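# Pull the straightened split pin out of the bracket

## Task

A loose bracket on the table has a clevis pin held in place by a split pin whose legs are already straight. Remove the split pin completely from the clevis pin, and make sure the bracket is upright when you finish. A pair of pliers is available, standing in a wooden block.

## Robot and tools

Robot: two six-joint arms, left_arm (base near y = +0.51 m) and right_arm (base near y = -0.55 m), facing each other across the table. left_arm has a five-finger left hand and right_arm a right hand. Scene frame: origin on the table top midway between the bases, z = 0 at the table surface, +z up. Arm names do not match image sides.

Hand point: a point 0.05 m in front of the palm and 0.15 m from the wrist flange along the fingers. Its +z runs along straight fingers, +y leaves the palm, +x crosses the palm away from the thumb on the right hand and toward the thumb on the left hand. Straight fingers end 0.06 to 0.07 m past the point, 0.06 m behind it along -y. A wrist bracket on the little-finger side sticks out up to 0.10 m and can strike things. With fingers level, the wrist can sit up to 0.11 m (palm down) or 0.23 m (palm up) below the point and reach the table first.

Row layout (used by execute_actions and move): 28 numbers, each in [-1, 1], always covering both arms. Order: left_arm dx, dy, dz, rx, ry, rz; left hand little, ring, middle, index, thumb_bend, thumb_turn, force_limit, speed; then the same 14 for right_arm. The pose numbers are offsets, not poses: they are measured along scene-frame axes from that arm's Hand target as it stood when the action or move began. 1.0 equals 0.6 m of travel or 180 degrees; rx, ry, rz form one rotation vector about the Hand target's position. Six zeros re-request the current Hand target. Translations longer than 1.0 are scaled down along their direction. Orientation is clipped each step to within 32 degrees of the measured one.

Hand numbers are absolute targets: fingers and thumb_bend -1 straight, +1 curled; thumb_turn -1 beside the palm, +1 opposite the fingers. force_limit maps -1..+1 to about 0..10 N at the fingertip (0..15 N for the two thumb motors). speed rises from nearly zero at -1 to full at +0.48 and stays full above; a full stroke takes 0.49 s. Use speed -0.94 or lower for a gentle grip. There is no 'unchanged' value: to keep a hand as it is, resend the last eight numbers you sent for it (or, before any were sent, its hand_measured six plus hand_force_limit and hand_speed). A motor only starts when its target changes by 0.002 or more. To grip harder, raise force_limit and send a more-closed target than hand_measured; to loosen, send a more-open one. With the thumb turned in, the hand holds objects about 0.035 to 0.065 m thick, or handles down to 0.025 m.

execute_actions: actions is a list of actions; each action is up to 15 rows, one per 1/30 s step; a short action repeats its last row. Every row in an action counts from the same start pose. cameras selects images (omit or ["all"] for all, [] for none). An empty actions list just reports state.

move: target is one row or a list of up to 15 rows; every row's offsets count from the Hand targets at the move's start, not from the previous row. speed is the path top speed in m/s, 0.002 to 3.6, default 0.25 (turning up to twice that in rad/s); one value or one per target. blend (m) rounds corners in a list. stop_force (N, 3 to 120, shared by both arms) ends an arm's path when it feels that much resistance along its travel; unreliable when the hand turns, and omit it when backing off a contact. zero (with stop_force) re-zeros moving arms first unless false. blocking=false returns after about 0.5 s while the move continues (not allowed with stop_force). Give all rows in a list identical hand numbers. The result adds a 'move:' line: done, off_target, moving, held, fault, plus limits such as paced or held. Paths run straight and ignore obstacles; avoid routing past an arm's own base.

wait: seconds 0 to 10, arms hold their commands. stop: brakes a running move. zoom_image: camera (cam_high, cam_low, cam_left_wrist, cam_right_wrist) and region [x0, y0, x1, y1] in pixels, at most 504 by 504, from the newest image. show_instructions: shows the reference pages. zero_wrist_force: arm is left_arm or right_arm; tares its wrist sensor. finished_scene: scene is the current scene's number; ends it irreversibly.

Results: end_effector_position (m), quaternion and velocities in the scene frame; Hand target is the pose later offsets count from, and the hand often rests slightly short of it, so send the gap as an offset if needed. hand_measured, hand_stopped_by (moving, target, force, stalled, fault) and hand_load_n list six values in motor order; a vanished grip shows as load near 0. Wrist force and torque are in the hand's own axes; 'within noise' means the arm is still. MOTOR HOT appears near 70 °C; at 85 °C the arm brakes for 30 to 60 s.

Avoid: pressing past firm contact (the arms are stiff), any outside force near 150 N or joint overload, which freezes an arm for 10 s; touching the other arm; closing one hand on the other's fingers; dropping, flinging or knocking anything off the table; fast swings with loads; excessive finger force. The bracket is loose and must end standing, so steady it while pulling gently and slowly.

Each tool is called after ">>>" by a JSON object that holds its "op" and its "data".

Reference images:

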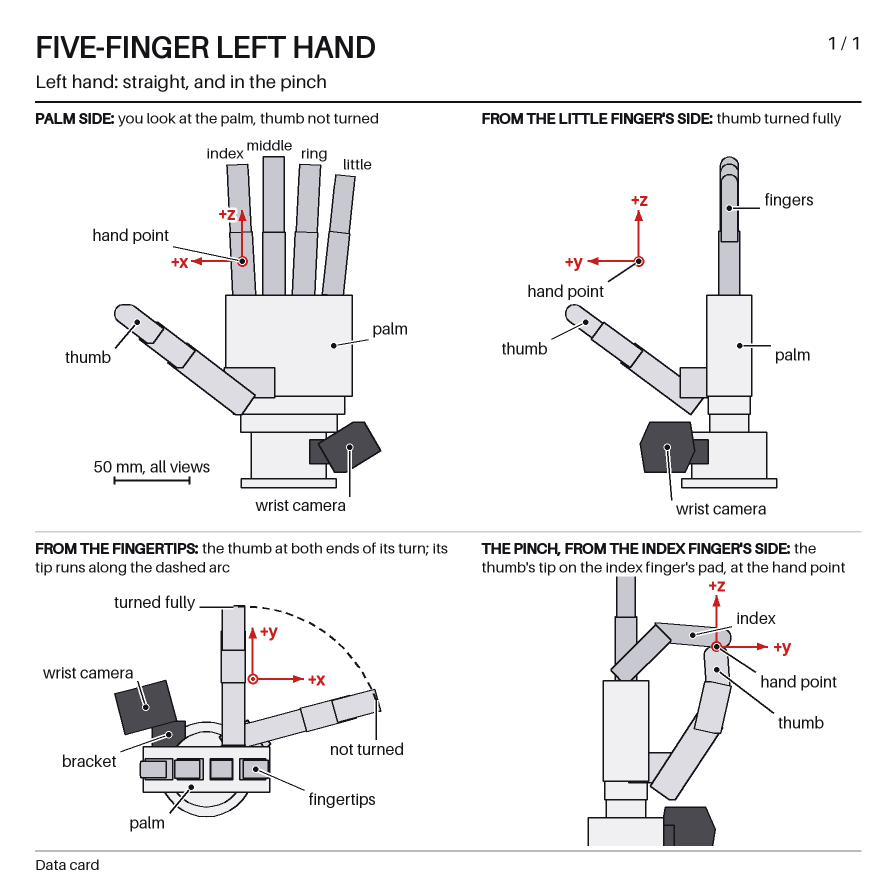

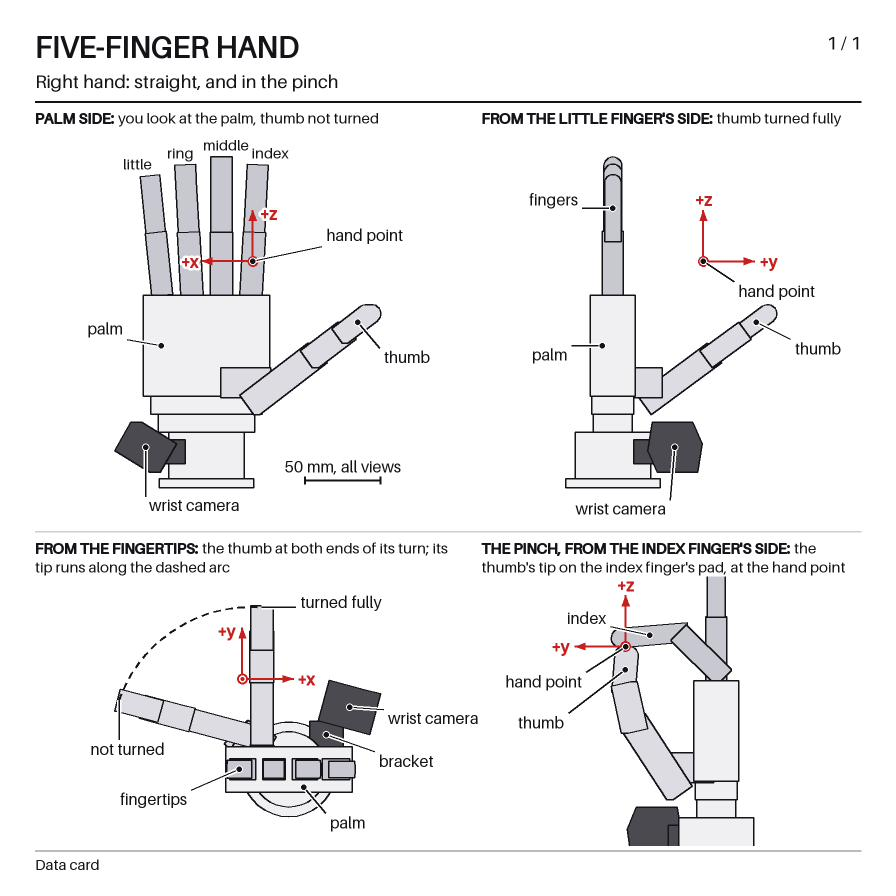

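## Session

>>> {"op": "execute_actions", "data": {"actions": []}}

Scene clock: 0.00 s.
left_arm: end_effector_position=(+0.1013, +0.2370, +0.4683) hand_measured=(-1.000, -1.000, -1.000, -1.000, -1.000, -1.000) hand_load_n=(+0.0, +0.0, +0.0, +0.0, +0.0, +0.0) hand_stopped_by=(target, target, target, target, target, target) hand_force_limit=0.00 hand_speed=-0.80 end_effector_quat_wxyz=(+0.014, +0.937, -0.348, -0.022) | right_arm: end_effector_position=(+0.1041, -0.2922, +0.4862) hand_measured=(-1.000, -1.000, -1.000, -1.000, -1.000, -1.000) hand_load_n=(+0.0, +0.0, +0.0, -0.5, +0.0, +0.0) hand_stopped_by=(target, target, target, target, target, target) hand_force_limit=0.00 hand_speed=-0.80 end_effector_quat_wxyz=(+0.029, -0.318, +0.947, +0.007)
Joint positions: left_arm=[4.352 -1.442 -1.366 1.194 -1.542 1.898] | right_arm=[-1.206 -1.748 1.329 1.931 1.557 -1.877]
Joint velocities: within noise
Joint torques (N m): no reading
Wrist force (N): no reading
Wrist torque (N m): no reading
Wrist force, peak (N): no reading
Hand target: left_arm +0.1013, +0.2370, +0.4683; +0.014, +0.937, -0.348, -0.022 | right_arm +0.1041, -0.2922, +0.4862; +0.029, -0.318, +0.947, +0.007
camera_calibration:
cam_left_wrist: T_world_to_cam=[[0.80773, 0.586253, -0.0622824, -0.194808], [0.526652, -0.670035, 0.523155, -0.139075], [0.264969, -0.455369, -0.849959, 0.593409], [0, 0, 0, 1]] pos_world=[0.0733609, 0.291242, 0.564998]
cam_right_wrist: T_world_to_cam=[[-0.798333, 0.602216, -0.000555021, 0.256489], [0.498435, 0.661272, 0.560608, -0.130607], [0.337974, 0.447275, -0.828081, 0.614891], [0, 0, 0, 1]] pos_world=[0.0620461, -0.34312, 0.582541]

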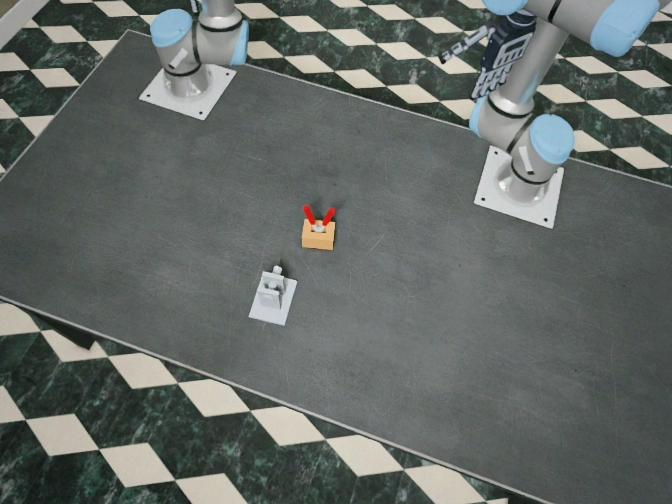

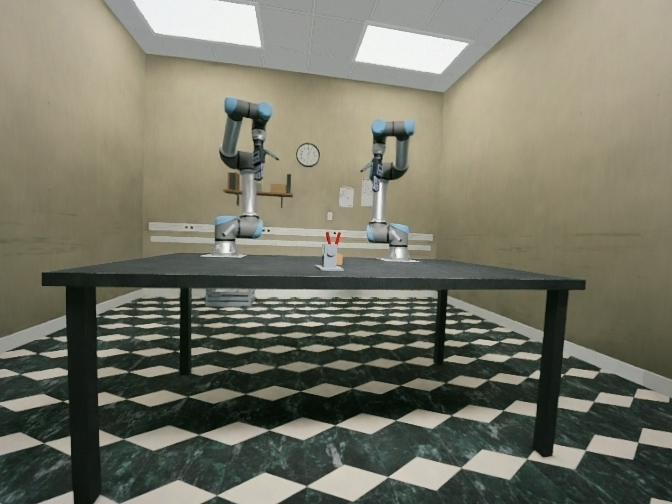

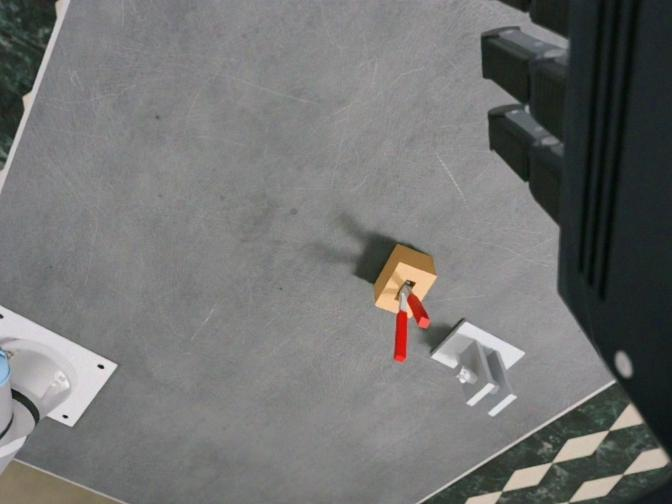

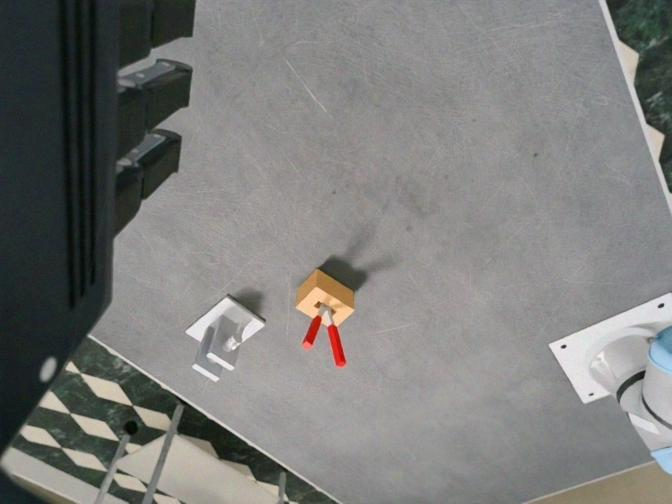

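>>> {"op": "zoom_image", "data": {"camera": "cam_left_wrist", "region": [420, 300, 540, 420]}}

>>> {"op": "zoom_image", "data": {"camera": "cam_right_wrist", "region": [170, 280, 290, 400]}}

>>> {"op": "zoom_image", "data": {"camera": "cam_high", "region": [230, 190, 350, 340]}}

Scaled by 4.200 from the camera's 672x504 image, which has a finer 960x720 frame.

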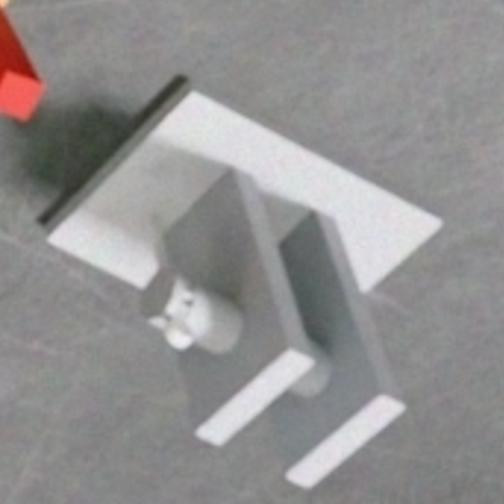

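Scaled by 4.200 from the camera's 672x504 image, which has a finer 960x720 frame.

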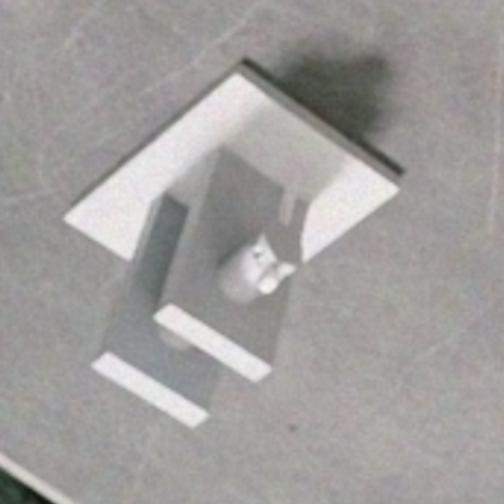

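Scaled by 3.360 from the camera's 672x504 image, which has a finer 960x720 frame.

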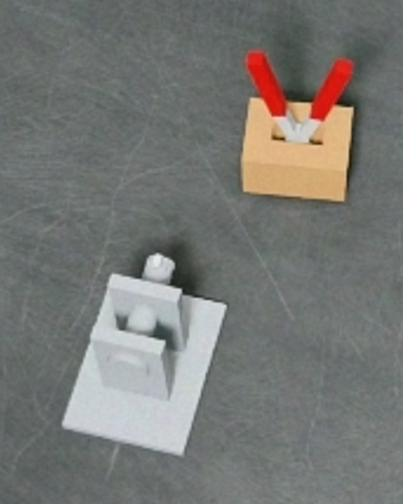

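>>> {"op": "move", "data": {"target": [[0.4,-0.15,-0.2,-0.2568,0.5334,0.5602,-1,-1,-1,-0.1,0.0,0.5,0,-0.3,0.4,-0.05,-0.2,0.2747,0.5489,-0.5185,-1,-1,-1,-1,-1,-1,0,-0.8],[0.581,-0.295,-0.447,-0.2568,0.5334,0.5602,-1,-1,-1,-0.1,0.0,0.5,0,-0.3,0.61,0.098,-0.49,0.2747,0.5489,-0.5185,-1,-1,-1,-1,-1,-1,0,-0.8]], "speed": 0.35, "blend": 0.03}}

Scene clock: 19.57 s.
left_arm: end_effector_position=(+0.4499, +0.0600, +0.2001) hand_measured=(-1.000, -1.000, -1.000, -0.100, +0.000, +0.500) hand_load_n=(+0.0, +0.0, +0.0, +0.0, +0.0, +0.0) hand_stopped_by=(target, target, target, target, target, target) hand_force_limit=0.00 hand_speed=-0.30 end_effector_quat_wxyz=(+0.520, +0.479, +0.519, -0.480) | right_arm: end_effector_position=(+0.4701, -0.2335, +0.1923) hand_measured=(-1.000, -1.000, -1.000, -1.000, -1.000, -1.000) hand_load_n=(+0.0, +0.0, +0.0, +0.0, +0.0, +0.0) hand_stopped_by=(target, target, target, target, target, target) hand_force_limit=0.00 hand_speed=-0.80 end_effector_quat_wxyz=(-0.500, +0.500, +0.500, +0.500)
Joint positions: left_arm=[4.56 -2.253 -2.058 1.173 0.256 1.568] | right_arm=[-1.694 -0.87 2.06 1.952 0.146 -1.572]
Joint velocities: within noise
Joint torques (N m): left_arm=[-11.96 30.48 15.15 -1.26 1.12 1.8] | right_arm=[12.32 -25.82 -16.66 -1.62 -1.53 1.78]
Wrist force (N): left_arm=[1.7 0.0 -2.1] | right_arm=[-1.7 0.8 -0.8]
Wrist torque (N m): left_arm=[0.19 -0.36 0.04] | right_arm=[0.23 0.26 -0.16]
Wrist force, peak (N): left_arm=[2.6 0.6 -2.0] | right_arm=[-2.9 1.2 -0.5]
Hand target: left_arm +0.4499, +0.0600, +0.2001; +0.520, +0.479, +0.519, -0.480 | right_arm +0.4701, -0.2334, +0.1922; +0.500, -0.500, -0.500, -0.500
Off the commanded pose: left_arm 0.000 m, 0 deg | right_arm 0.000 m, 0 deg.
move: done
camera_calibration:
cam_left_wrist: T_world_to_cam=[[-0.968693, -0.0922491, -0.230485, 0.484294], [0.142159, 0.55501, -0.819606, 0.0671854], [0.20353, -0.826713, -0.524521, 0.1773], [0, 0, 0, 1]] pos_world=[0.423496, 0.153963, 0.259686]
cam_right_wrist: T_world_to_cam=[[0.961877, -0.0205853, 0.272707, -0.512332], [0.223911, -0.513263, -0.828508, -0.0651242], [0.157026, 0.857985, -0.489086, 0.337246], [0, 0, 0, 1]] pos_world=[0.454426, -0.333324, 0.250703]

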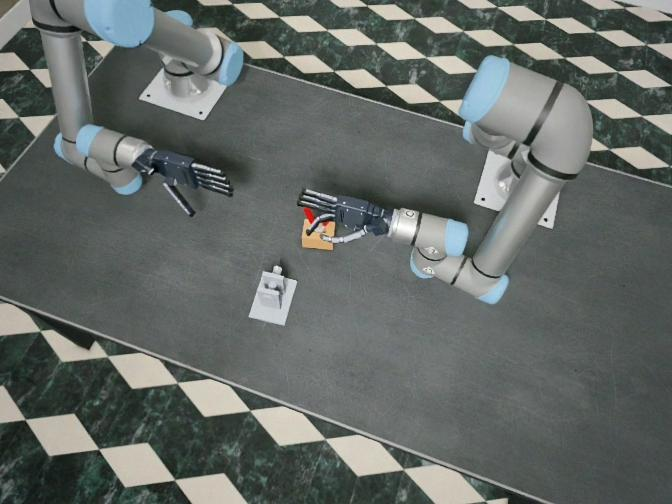

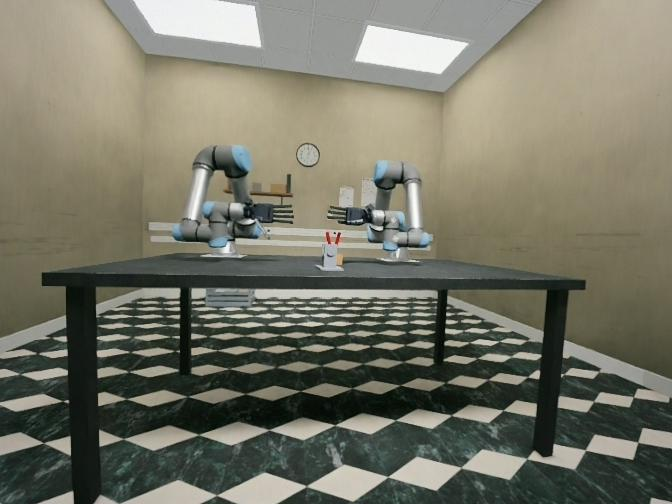

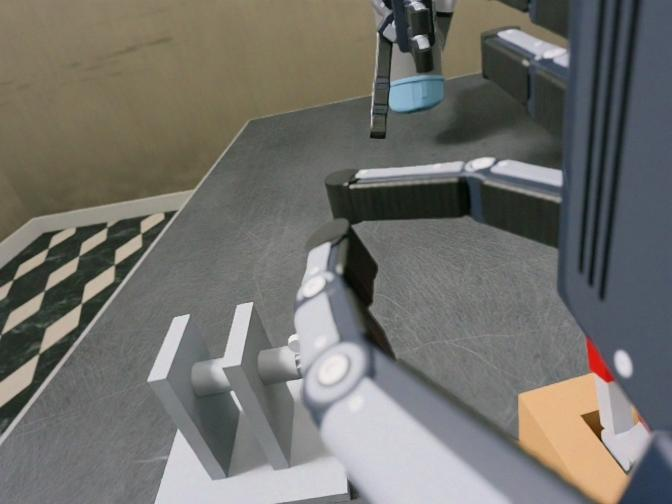

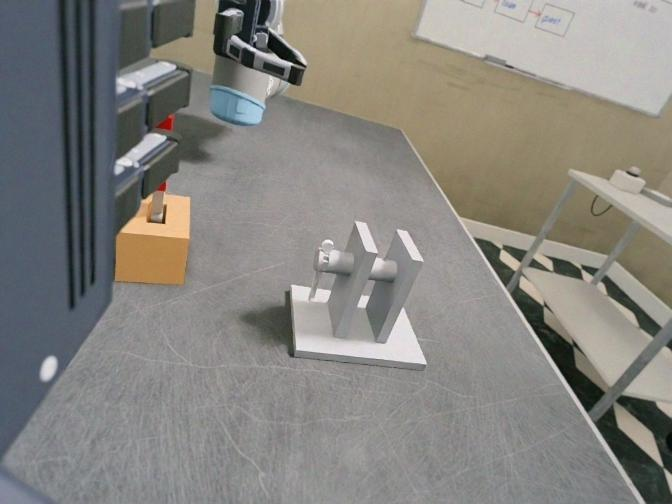

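>>> {"op": "zoom_image", "data": {"camera": "cam_right_wrist", "region": [270, 210, 390, 330]}}

>>> {"op": "zoom_image", "data": {"camera": "cam_left_wrist", "region": [220, 290, 340, 410]}}

Scaled by 4.200 from the camera's 672x504 image, which has a finer 960x720 frame.

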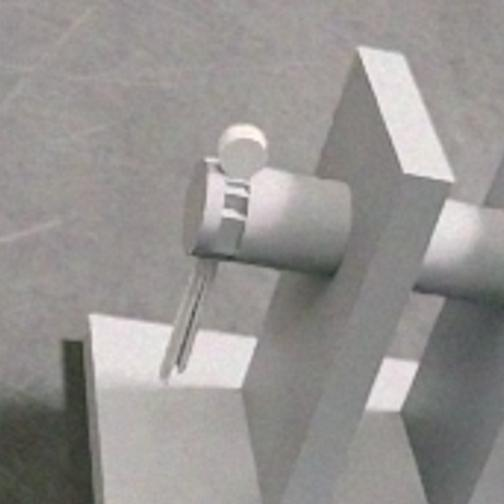

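Scaled by 4.200 from the camera's 672x504 image, which has a finer 960x720 frame.

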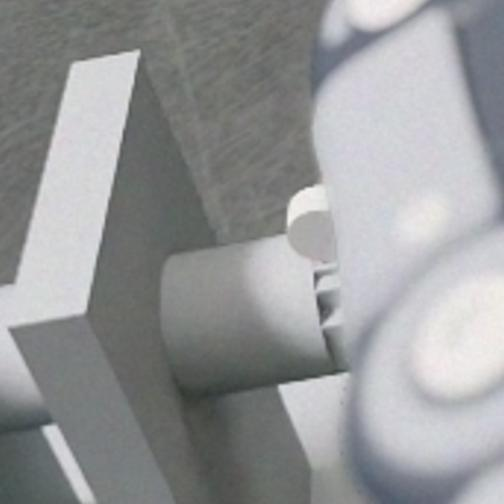

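>>> {"op": "move", "data": {"target": [0.095,-0.117,-0.083,0,0,0,-1,-1,-1,-0.1,0.0,0.5,0,-0.3,0,0,0,0,0,0,-1,-1,-1,-1,-1,-1,0,-0.8], "speed": 0.12, "cameras": ["cam_left_wrist","cam_right_wrist"]}}

>>> {"op": "zoom_image", "data": {"camera": "cam_left_wrist", "region": [220, 200, 400, 360]}}

>>> {"op": "zoom_image", "data": {"camera": "cam_right_wrist", "region": [260, 150, 400, 290]}}

Scene clock: 26.60 s.
left_arm: end_effector_position=(+0.5068, -0.0101, +0.1504) hand_measured=(-1.000, -1.000, -1.000, -0.100, +0.000, +0.500) hand_load_n=(+0.0, +0.0, +0.0, +0.0, +0.0, +0.0) hand_stopped_by=(target, target, target, target, target, target) hand_force_limit=0.00 hand_speed=-0.30 end_effector_quat_wxyz=(+0.520, +0.479, +0.519, -0.480) | right_arm: end_effector_position=(+0.4701, -0.2334, +0.1922) hand_measured=(-1.000, -1.000, -1.000, -1.000, -1.000, -1.000) hand_load_n=(+0.0, -0.5, +0.0, +0.0, +0.0, +0.0) hand_stopped_by=(target, target, target, target, target, target) hand_force_limit=0.00 hand_speed=-0.80 end_effector_quat_wxyz=(-0.500, +0.500, +0.500, +0.500)
Joint positions: left_arm=[4.441 -2.459 -1.78 1.099 0.374 1.569] | right_arm=[-1.694 -0.87 2.06 1.952 0.145 -1.571]
Joint velocities: within noise
Joint torques (N m): left_arm=[-11.85 39.68 17.23 -1.13 1.24 -1.63] | right_arm=[11.37 -25.85 -15.9 -1.45 -1.36 1.77]
Wrist force (N): left_arm=[2.1 0.2 -2.0] | right_arm=[-1.6 0.9 -0.8]
Wrist torque (N m): left_arm=[0.19 -0.41 0.07] | right_arm=[0.24 0.24 -0.15]
Wrist force, peak (N): left_arm=[1.5 0.1 -2.7] | right_arm=[-1.9 0.9 -1.0]
Hand target: left_arm +0.5069, -0.0102, +0.1503; +0.520, +0.479, +0.519, -0.480 | right_arm +0.4701, -0.2334, +0.1922; +0.500, -0.500, -0.500, -0.500
Off the commanded pose: left_arm 0.000 m, 0 deg | right_arm 0.000 m, 0 deg.
move: done
camera_calibration:
cam_left_wrist: T_world_to_cam=[[-0.968693, -0.0922491, -0.230485, 0.521491], [0.142159, 0.55501, -0.819606, 0.0572684], [0.20353, -0.826713, -0.524521, 0.0816978], [0, 0, 0, 1]] pos_world=[0.480396, 0.0838631, 0.209986]
cam_right_wrist: T_world_to_cam=[[0.96188, -0.0205632, 0.272697, -0.512324], [0.223891, -0.513378, -0.828442, -0.0651701], [0.157032, 0.857916, -0.489204, 0.33725], [0, 0, 0, 1]] pos_world=[0.454426, -0.333324, 0.250703]
Images, in order (width x height): cam_left_wrist 672x504, cam_right_wrist 672x504.

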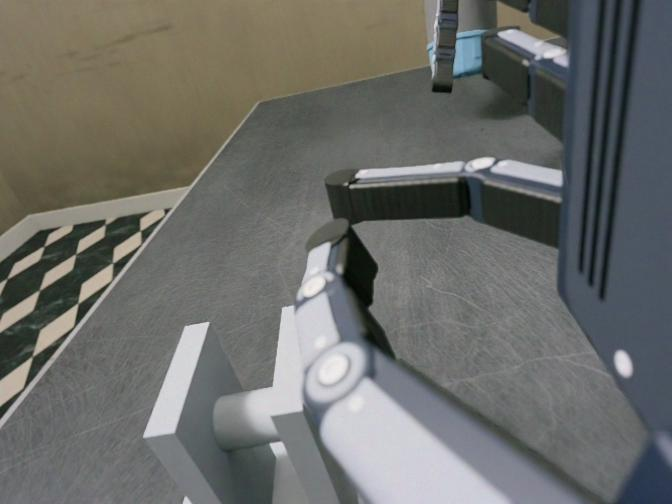

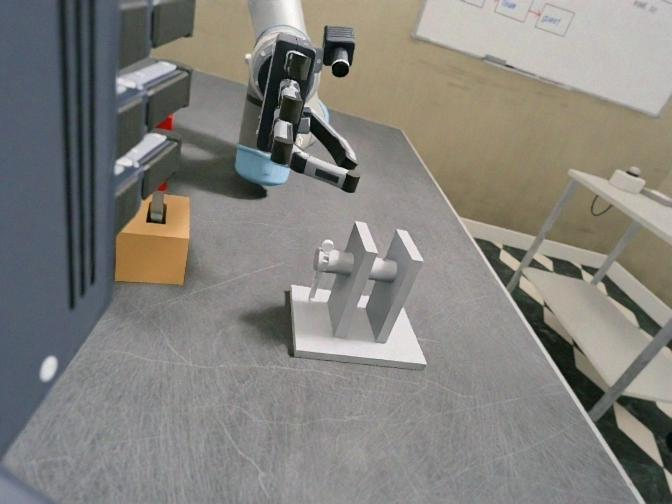

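Scaled by 2.800 from the camera's 672x504 image, which has a finer 960x720 frame.

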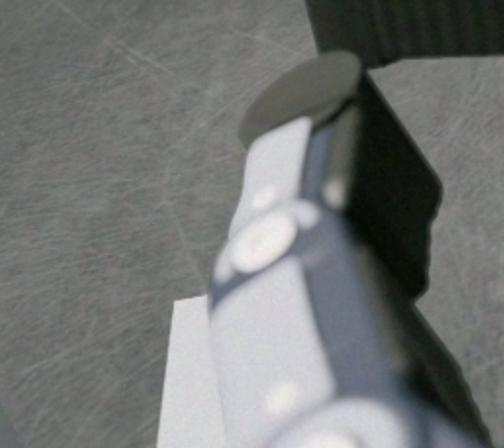

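Scaled by 3.600 from the camera's 672x504 image, which has a finer 960x720 frame.

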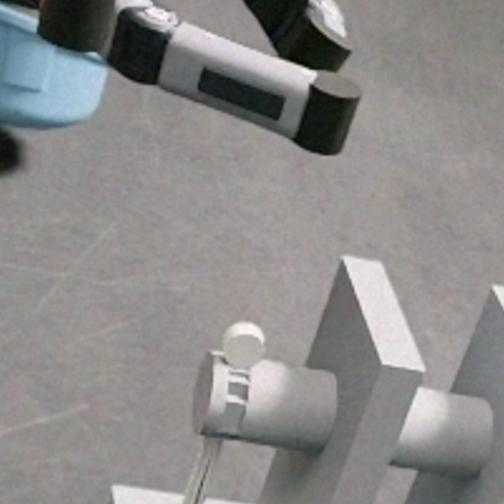

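>>> {"op": "move", "data": {"target": [0.002,-0.002,-0.0988,0,0,0,-1,-1,-1,-0.1,0.0,0.5,0,-0.3,0,0,0,0,0,0,-1,-1,-1,-1,-1,-1,0,-0.8], "speed": 0.03, "stop_force": 4, "cameras": ["cam_left_wrist","cam_right_wrist"]}}

>>> {"op": "zoom_image", "data": {"camera": "cam_left_wrist", "region": [240, 170, 400, 330]}}

>>> {"op": "zoom_image", "data": {"camera": "cam_right_wrist", "region": [270, 180, 390, 300]}}

Scene clock: 30.53 s.
left_arm: end_effector_position=(+0.5075, -0.0107, +0.1275) hand_measured=(-1.000, -1.000, -1.000, -0.100, +0.000, +0.500) hand_load_n=(+0.0, +0.0, +0.0, +0.0, +0.0, +0.0) hand_stopped_by=(target, target, target, target, target, target) hand_force_limit=0.00 hand_speed=-0.30 end_effector_quat_wxyz=(+0.520, +0.480, +0.519, -0.480) | right_arm: end_effector_position=(+0.4701, -0.2334, +0.1922) hand_measured=(-1.000, -1.000, -1.000, -1.000, -1.000, -1.000) hand_load_n=(+0.0, +0.0, +0.0, +0.0, +0.0, +0.5) hand_stopped_by=(target, target, target, target, target, target) hand_force_limit=0.00 hand_speed=-0.80 end_effector_quat_wxyz=(-0.500, +0.500, +0.500, +0.500)
Joint positions: left_arm=[4.441 -2.51 -1.764 1.134 0.375 1.569] | right_arm=[-1.694 -0.87 2.06 1.952 0.145 -1.571]
Joint velocities: within noise
Joint torques (N m): left_arm=[0.85 44.73 10.24 0.79 -0.08 0.04] | right_arm=[10.56 -26.29 -14.39 -1.15 -1.21 1.76]
Wrist force (N): left_arm=[1.9 0.1 -2.0] | right_arm=[-1.6 0.7 -0.6]
Wrist torque (N m): left_arm=[0.19 -0.38 0.06] | right_arm=[0.20 0.23 -0.16]
Wrist force, peak (N): left_arm=[3.8 0.2 -1.9] | right_arm=[-1.9 0.9 -0.9]
Hand target: left_arm +0.5075, -0.0107, +0.1275; +0.520, +0.480, +0.519, -0.480 (not the last commanded pose) | right_arm +0.4701, -0.2334, +0.1922; +0.500, -0.500, -0.500, -0.500
Off the commanded pose: left_arm 0.036 m, 0 deg | right_arm 0.000 m, 0 deg.
FORCE FAULT: contact force on the left arm reached its limit, and that arm stopped. The contact can be on any part of that arm, not only on its tool. That arm's remaining commands of this call were not run. That arm is still stopped at the end of this call. That arm stays stopped for about 10 more seconds. Until then a move that you send moves the other arm only, and its call returns only when the move has ended. Once the stop has ended, the next robot result says so. If the stop ends while you think or write, that arm runs what you send next, counted from a new Hand target: where the arm stands when the stop ends. While its stop runs, that arm, its gripper or tool too, takes no new command. Until it ends, the stop uses up actions while you think or wait. An arm that is not stopped still takes commands.
move: fault (left_arm)
camera_calibration:
cam_left_wrist: T_world_to_cam=[[-0.968601, -0.0923762, -0.230821, 0.516855], [0.14235, 0.555109, -0.819506, 0.0386688], [0.203834, -0.826632, -0.52453, 0.0688125], [0, 0, 0, 1]] pos_world=[0.481095, 0.0831623, 0.187084]
cam_right_wrist: T_world_to_cam=[[0.96188, -0.0205632, 0.272697, -0.512324], [0.223891, -0.513378, -0.828442, -0.0651701], [0.157032, 0.857916, -0.489204, 0.33725], [0, 0, 0, 1]] pos_world=[0.454426, -0.333324, 0.250703]
Images, in order (width x height): cam_left_wrist 672x504, cam_right_wrist 672x504.

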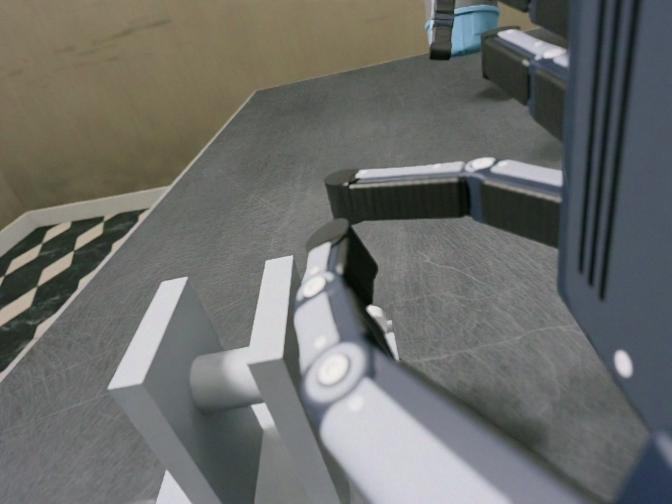

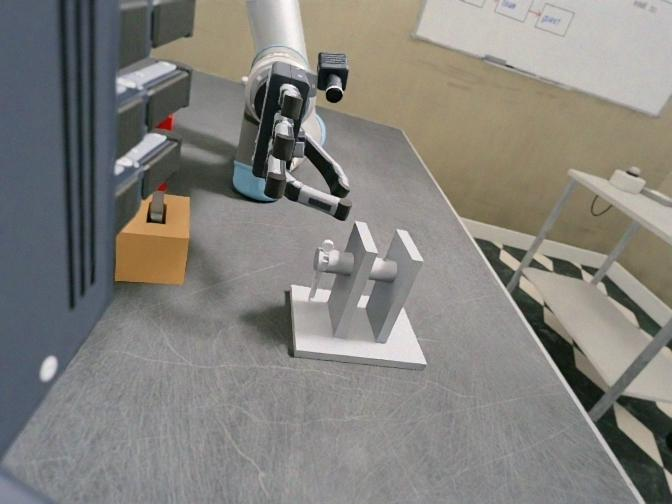

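Scaled by 3.150 from the camera's 672x504 image, which has a finer 960x720 frame.

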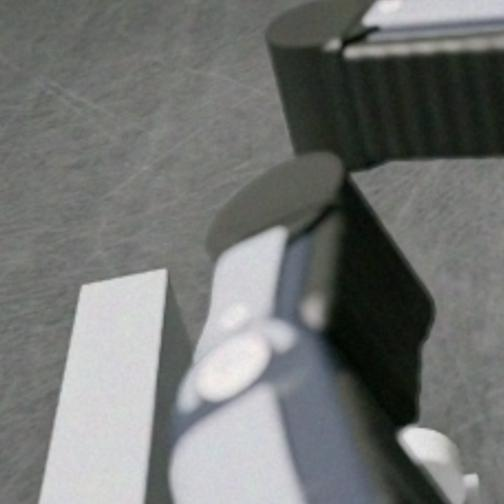

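Scaled by 4.200 from the camera's 672x504 image, which has a finer 960x720 frame.

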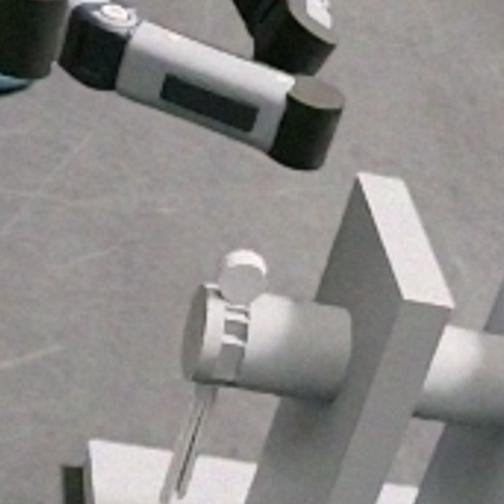

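>>> {"op": "wait", "data": {"seconds": 2, "cameras": ["cam_high","cam_low"]}}

Scene clock: 41.43 s.
left_arm: end_effector_position=(+0.5075, -0.0107, +0.1275) hand_measured=(-1.000, -1.000, -1.000, -0.100, +0.000, +0.500) hand_load_n=(+0.0, +0.0, +0.0, +0.0, +0.0, +0.0) hand_stopped_by=(target, target, target, target, target, target) hand_force_limit=0.00 hand_speed=-0.30 end_effector_quat_wxyz=(+0.520, +0.480, +0.519, -0.480) | right_arm: end_effector_position=(+0.4701, -0.2334, +0.1922) hand_measured=(-1.000, -1.000, -1.000, -1.000, -1.000, -1.000) hand_load_n=(+0.0, +0.0, +0.0, +0.0, +0.5, +0.0) hand_stopped_by=(target, target, target, target, target, target) hand_force_limit=0.00 hand_speed=-0.80 end_effector_quat_wxyz=(-0.500, +0.500, +0.500, +0.500)
Joint positions: left_arm=[4.441 -2.51 -1.764 1.134 0.375 1.569] | right_arm=[-1.694 -0.87 2.06 1.952 0.145 -1.571]
Joint velocities: within noise
Joint torques (N m): left_arm=[0.79 44.45 10.2 0.74 -0.25 0.23] | right_arm=[9.59 -26.77 -12.82 -0.71 -0.9 1.66]
Wrist force (N): left_arm=[1.9 0.0 -2.1] | right_arm=[-1.9 0.7 -0.7]
Wrist torque (N m): left_arm=[0.17 -0.38 0.06] | right_arm=[0.20 0.28 -0.17]
Wrist force, peak (N): left_arm=[2.1 0.3 -2.3] | right_arm=[-2.1 0.9 -0.7]
Hand target: left_arm +0.5075, -0.0107, +0.1275; +0.520, +0.480, +0.519, -0.480 (not the last commanded pose) | right_arm +0.4701, -0.2334, +0.1922; +0.500, -0.500, -0.500, -0.500
Off the commanded pose: left_arm 0.036 m, 0 deg | right_arm 0.000 m, 0 deg.
FORCE FAULT, CONTINUED: the left arm's stop, for the force fault that an earlier result reported, is over. The rest of the stop counts as 20 of the actions that you can send in this scene. That arm's target is now where it stood when the stop ended, not its last command. That arm accepts commands again.
wait: 2.00 s; at rest from the start
Images, in order (width x height): cam_high 672x504, cam_low 672x504.

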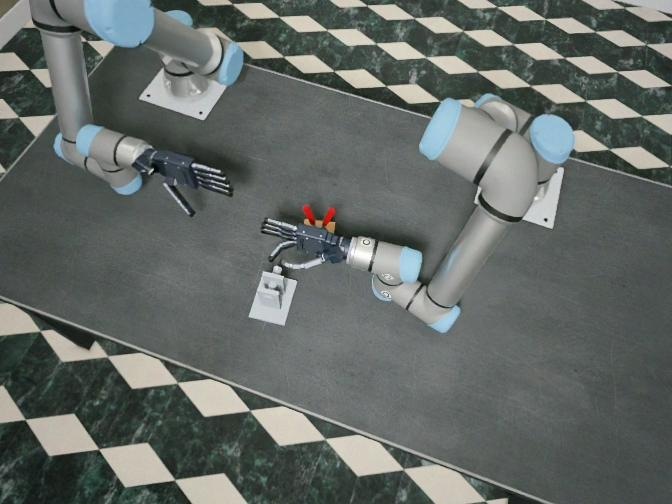

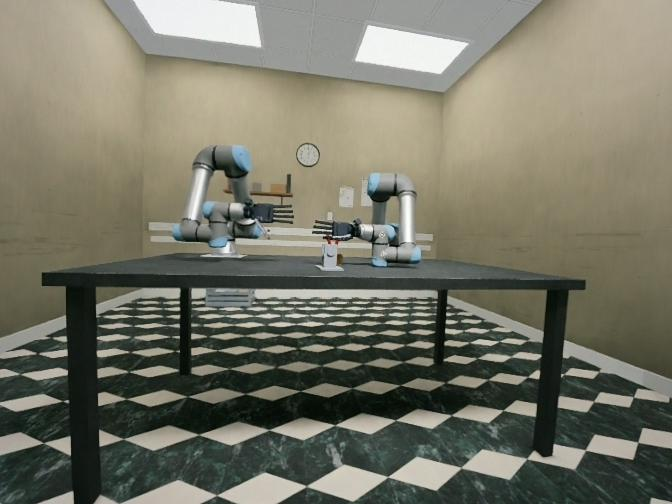

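>>> {"op": "move", "data": {"target": [[0,0.02,0.15,0,0,0,-1,-1,-1,-0.1,0.0,0.5,0,-0.3,0,0,0,0,0,0,-1,-1,-1,-1,-1,-1,0,-0.8],[-0.2,0.25,0.45,0.2568,-0.5334,-0.5602,-1,-1,-1,-0.1,0.0,0.5,0,-0.3,0,0,0,0,0,0,-1,-1,-1,-1,-1,-1,0,-0.8]], "speed": 0.35, "cameras": []}}

Scene clock: 47.77 s.
left_arm: end_effector_position=(+0.3876, +0.1393, +0.3975) hand_measured=(-1.000, -1.000, -1.000, -0.100, +0.000, +0.500) hand_load_n=(+0.0, +0.0, +0.0, +0.0, -0.5, +0.0) hand_stopped_by=(target, target, target, target, target, target) hand_force_limit=0.00 hand_speed=-0.30 end_effector_quat_wxyz=(+0.014, +0.937, -0.348, -0.022) | right_arm: end_effector_position=(+0.4701, -0.2334, +0.1922) hand_measured=(-1.000, -1.000, -1.000, -1.000, -1.000, -1.000) hand_load_n=(+0.0, +0.0, +0.0, +0.0, +0.0, +0.0) hand_stopped_by=(target, target, target, target, target, target) hand_force_limit=0.00 hand_speed=-0.80 end_effector_quat_wxyz=(-0.500, +0.500, +0.500, +0.500)
Joint positions: left_arm=[4.385 -2.184 -0.617 1.185 -1.543 1.93] | right_arm=[-1.694 -0.87 2.06 1.952 0.145 -1.571]
Joint velocities: within noise
Joint torques (N m): left_arm=[-11.68 49.86 24.02 -0.46 -1.11 1.83] | right_arm=[8.53 -28.28 -12.35 -0.4 -0.6 1.48]
Wrist force (N): left_arm=[0.0 0.3 -0.2] | right_arm=[-1.7 0.9 -0.7]
Wrist torque (N m): left_arm=[0.07 0.00 -0.07] | right_arm=[0.23 0.26 -0.16]
Wrist force, peak (N): left_arm=[3.5 0.3 -2.0] | right_arm=[-2.0 1.0 -0.7]
Hand target: left_arm +0.3875, +0.1393, +0.3975; +0.014, +0.937, -0.348, -0.022 | right_arm +0.4701, -0.2334, +0.1922; +0.500, -0.500, -0.500, -0.500
Off the commanded pose: left_arm 0.000 m, 0 deg | right_arm 0.000 m, 0 deg.
move: done
No camera images: "cameras" was empty.

>>> {"op": "move", "data": {"target": [[0,0,0,0,0,0.7517,-1,-1,-1,-0.1,0.0,0.5,0,-0.3,0,0,0,0,0,0,-1,-1,-1,-1,-1,-1,0,-0.8],[0.2,-0.24,-0.329,-0.2568,0.5334,0.5602,-1,-1,-1,-0.1,0.0,0.5,0,-0.3,0,0,0,0,0,0,-1,-1,-1,-1,-1,-1,0,-0.8]], "speed": 0.4, "cameras": ["cam_high","cam_left_wrist","cam_low"]}}

Scene clock: 59.53 s.
left_arm: end_effector_position=(+0.5075, -0.0047, +0.2001) hand_measured=(-1.000, -1.000, -1.000, -0.100, +0.000, +0.500) hand_load_n=(+0.0, +0.0, +0.0, +0.0, +0.0, +0.5) hand_stopped_by=(target, target, target, target, target, target) hand_force_limit=0.00 hand_speed=-0.30 end_effector_quat_wxyz=(+0.519, +0.480, +0.519, -0.480) | right_arm: end_effector_position=(+0.4701, -0.2334, +0.1922) hand_measured=(-1.000, -1.000, -1.000, -1.000, -1.000, -1.000) hand_load_n=(+0.0, +0.0, +0.0, +0.0, +0.0, +0.0) hand_stopped_by=(target, target, target, target, target, target) hand_force_limit=0.00 hand_speed=-0.80 end_effector_quat_wxyz=(-0.500, +0.500, +0.500, +0.500)
Joint positions: left_arm=[4.452 -2.007 -1.722 3.729 -0.364 -1.571] | right_arm=[-1.694 -0.87 2.06 1.952 0.145 -1.571]
Joint velocities: within noise
Joint torques (N m): left_arm=[-10.99 44.75 11.56 2.37 -1.33 -1.45] | right_arm=[7.73 -29.44 -10.34 0.08 -0.13 1.5]
Wrist force (N): left_arm=[2.1 0.3 -2.0] | right_arm=[-2.0 0.9 -1.0]
Wrist torque (N m): left_arm=[0.23 -0.40 0.10] | right_arm=[0.25 0.30 -0.18]
Wrist force, peak (N): left_arm=[2.2 0.3 -2.5] | right_arm=[-2.0 0.8 -1.0]
Hand target: left_arm +0.5075, -0.0047, +0.2001; +0.520, +0.480, +0.519, -0.480 | right_arm +0.4701, -0.2334, +0.1922; +0.500, -0.500, -0.500, -0.500
Off the commanded pose: left_arm 0.000 m, 0 deg | right_arm 0.000 m, 0 deg.
move: done
camera_calibration:
cam_left_wrist: T_world_to_cam=[[-0.968609, -0.0921527, -0.230878, 0.534165], [0.142457, 0.55536, -0.819317, 0.094711], [0.203723, -0.826488, -0.524799, 0.111963], [0, 0, 0, 1]] pos_world=[0.481095, 0.0891622, 0.259684]
Images, in order (width x height): cam_high 672x504, cam_low 672x504, cam_left_wrist 672x504.

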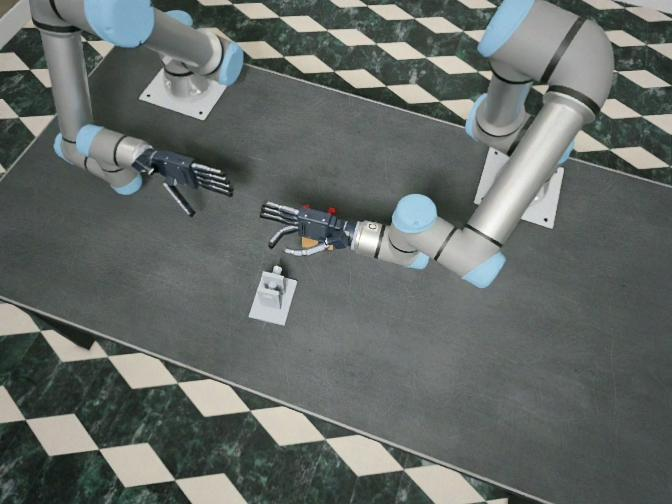

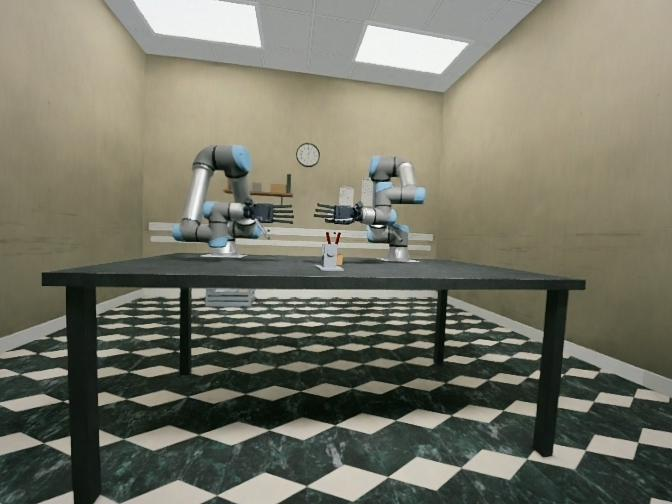

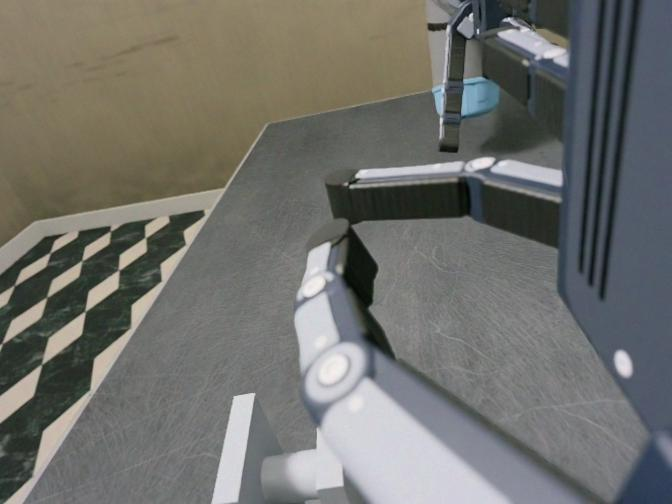

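>>> {"op": "move", "data": {"target": [0.0,-0.012,-0.115,0,0,0,-1,-1,-1,-0.1,0.0,0.5,0,-0.3,0,0,0,0,0,0,-1,-1,-1,-1,-1,-1,0,-0.8], "speed": 0.1, "stop_force": 6, "cameras": ["cam_left_wrist","cam_right_wrist"]}}

>>> {"op": "zoom_image", "data": {"camera": "cam_right_wrist", "region": [270, 180, 390, 300]}}

>>> {"op": "zoom_image", "data": {"camera": "cam_left_wrist", "region": [260, 200, 420, 360]}}

Scene clock: 65.07 s.
left_arm: end_effector_position=(+0.5075, -0.0119, +0.1311) hand_measured=(-1.000, -1.000, -1.000, -0.100, +0.000, +0.500) hand_load_n=(+0.0, +0.0, +0.0, +0.0, +0.0, +0.0) hand_stopped_by=(target, target, target, target, target, target) hand_force_limit=0.00 hand_speed=-0.30 end_effector_quat_wxyz=(+0.520, +0.480, +0.519, -0.480) | right_arm: end_effector_position=(+0.4701, -0.2334, +0.1922) hand_measured=(-1.000, -1.000, -1.000, -1.000, -1.000, -1.000) hand_load_n=(+0.0, +0.0, +0.0, +0.0, +0.0, +0.0) hand_stopped_by=(target, target, target, target, target, target) hand_force_limit=0.00 hand_speed=-0.80 end_effector_quat_wxyz=(-0.500, +0.500, +0.500, +0.500)
Joint positions: left_arm=[4.438 -2.116 -1.766 3.883 -0.378 -1.572] | right_arm=[-1.694 -0.87 2.06 1.952 0.145 -1.571]
Joint velocities: within noise
Joint torques (N m): left_arm=[-10.78 33.52 10.96 2.32 -1.36 -1.56] | right_arm=[6.92 -29.91 -9.59 0.24 0.09 1.49]
Wrist force (N): left_arm=[2.0 0.4 -1.9] | right_arm=[-1.8 0.8 -0.8]
Wrist torque (N m): left_arm=[0.26 -0.36 0.06] | right_arm=[0.22 0.28 -0.17]
Wrist force, peak (N): left_arm=[2.5 0.4 -2.1] | right_arm=[-2.0 1.0 -0.7]
Hand target: left_arm +0.5075, -0.0119, +0.1311; +0.520, +0.480, +0.519, -0.480 | right_arm +0.4701, -0.2334, +0.1922; +0.500, -0.500, -0.500, -0.500
Off the commanded pose: left_arm 0.000 m, 0 deg | right_arm 0.000 m, 0 deg.
move: done
camera_calibration:
cam_left_wrist: T_world_to_cam=[[-0.968621, -0.092296, -0.23077, 0.517568], [0.142353, 0.555097, -0.819514, 0.0422861], [0.203737, -0.826649, -0.52454, 0.0697589], [0, 0, 0, 1]] pos_world=[0.481095, 0.0819626, 0.190684]
cam_right_wrist: T_world_to_cam=[[0.96188, -0.0205632, 0.272697, -0.512324], [0.223891, -0.513378, -0.828442, -0.0651701], [0.157032, 0.857916, -0.489204, 0.33725], [0, 0, 0, 1]] pos_world=[0.454426, -0.333324, 0.250703]
Images, in order (width x height): cam_left_wrist 672x504, cam_right_wrist 672x504.

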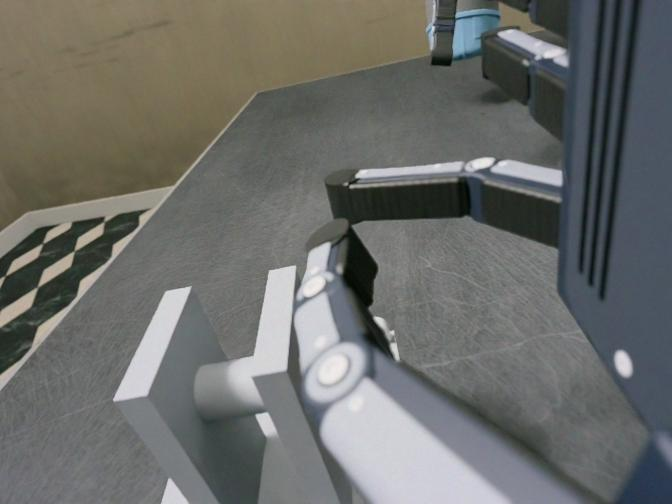

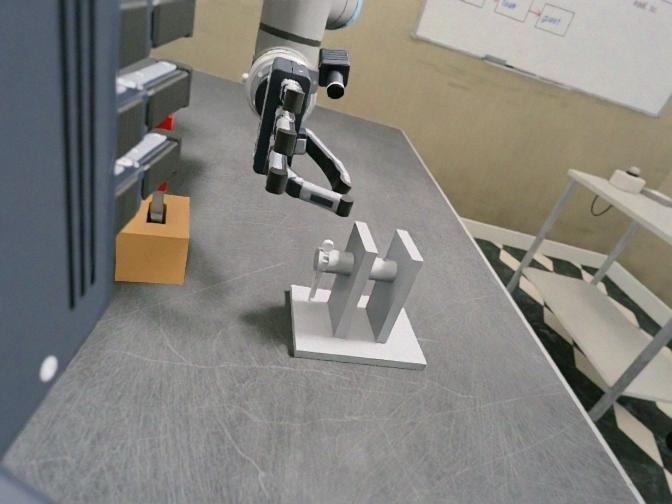

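Scaled by 4.200 from the camera's 672x504 image, which has a finer 960x720 frame.

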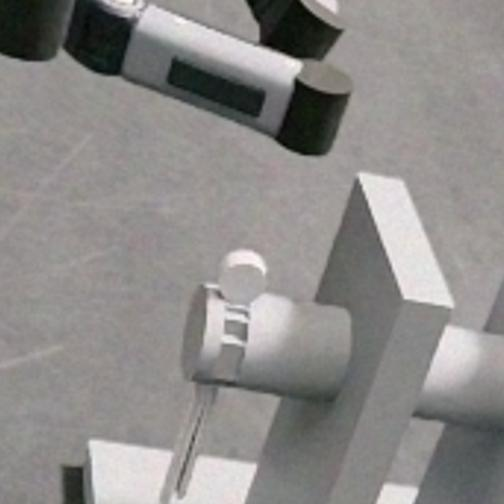

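Scaled by 3.150 from the camera's 672x504 image, which has a finer 960x720 frame.

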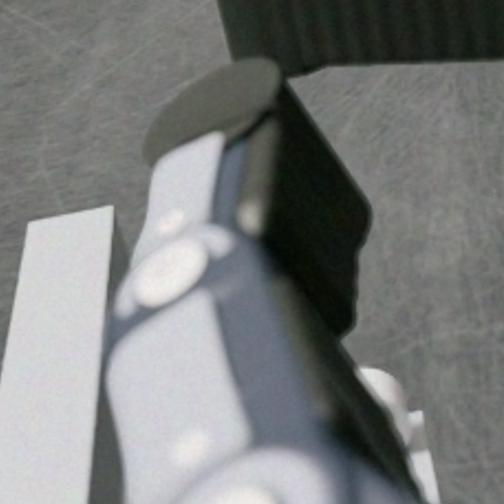

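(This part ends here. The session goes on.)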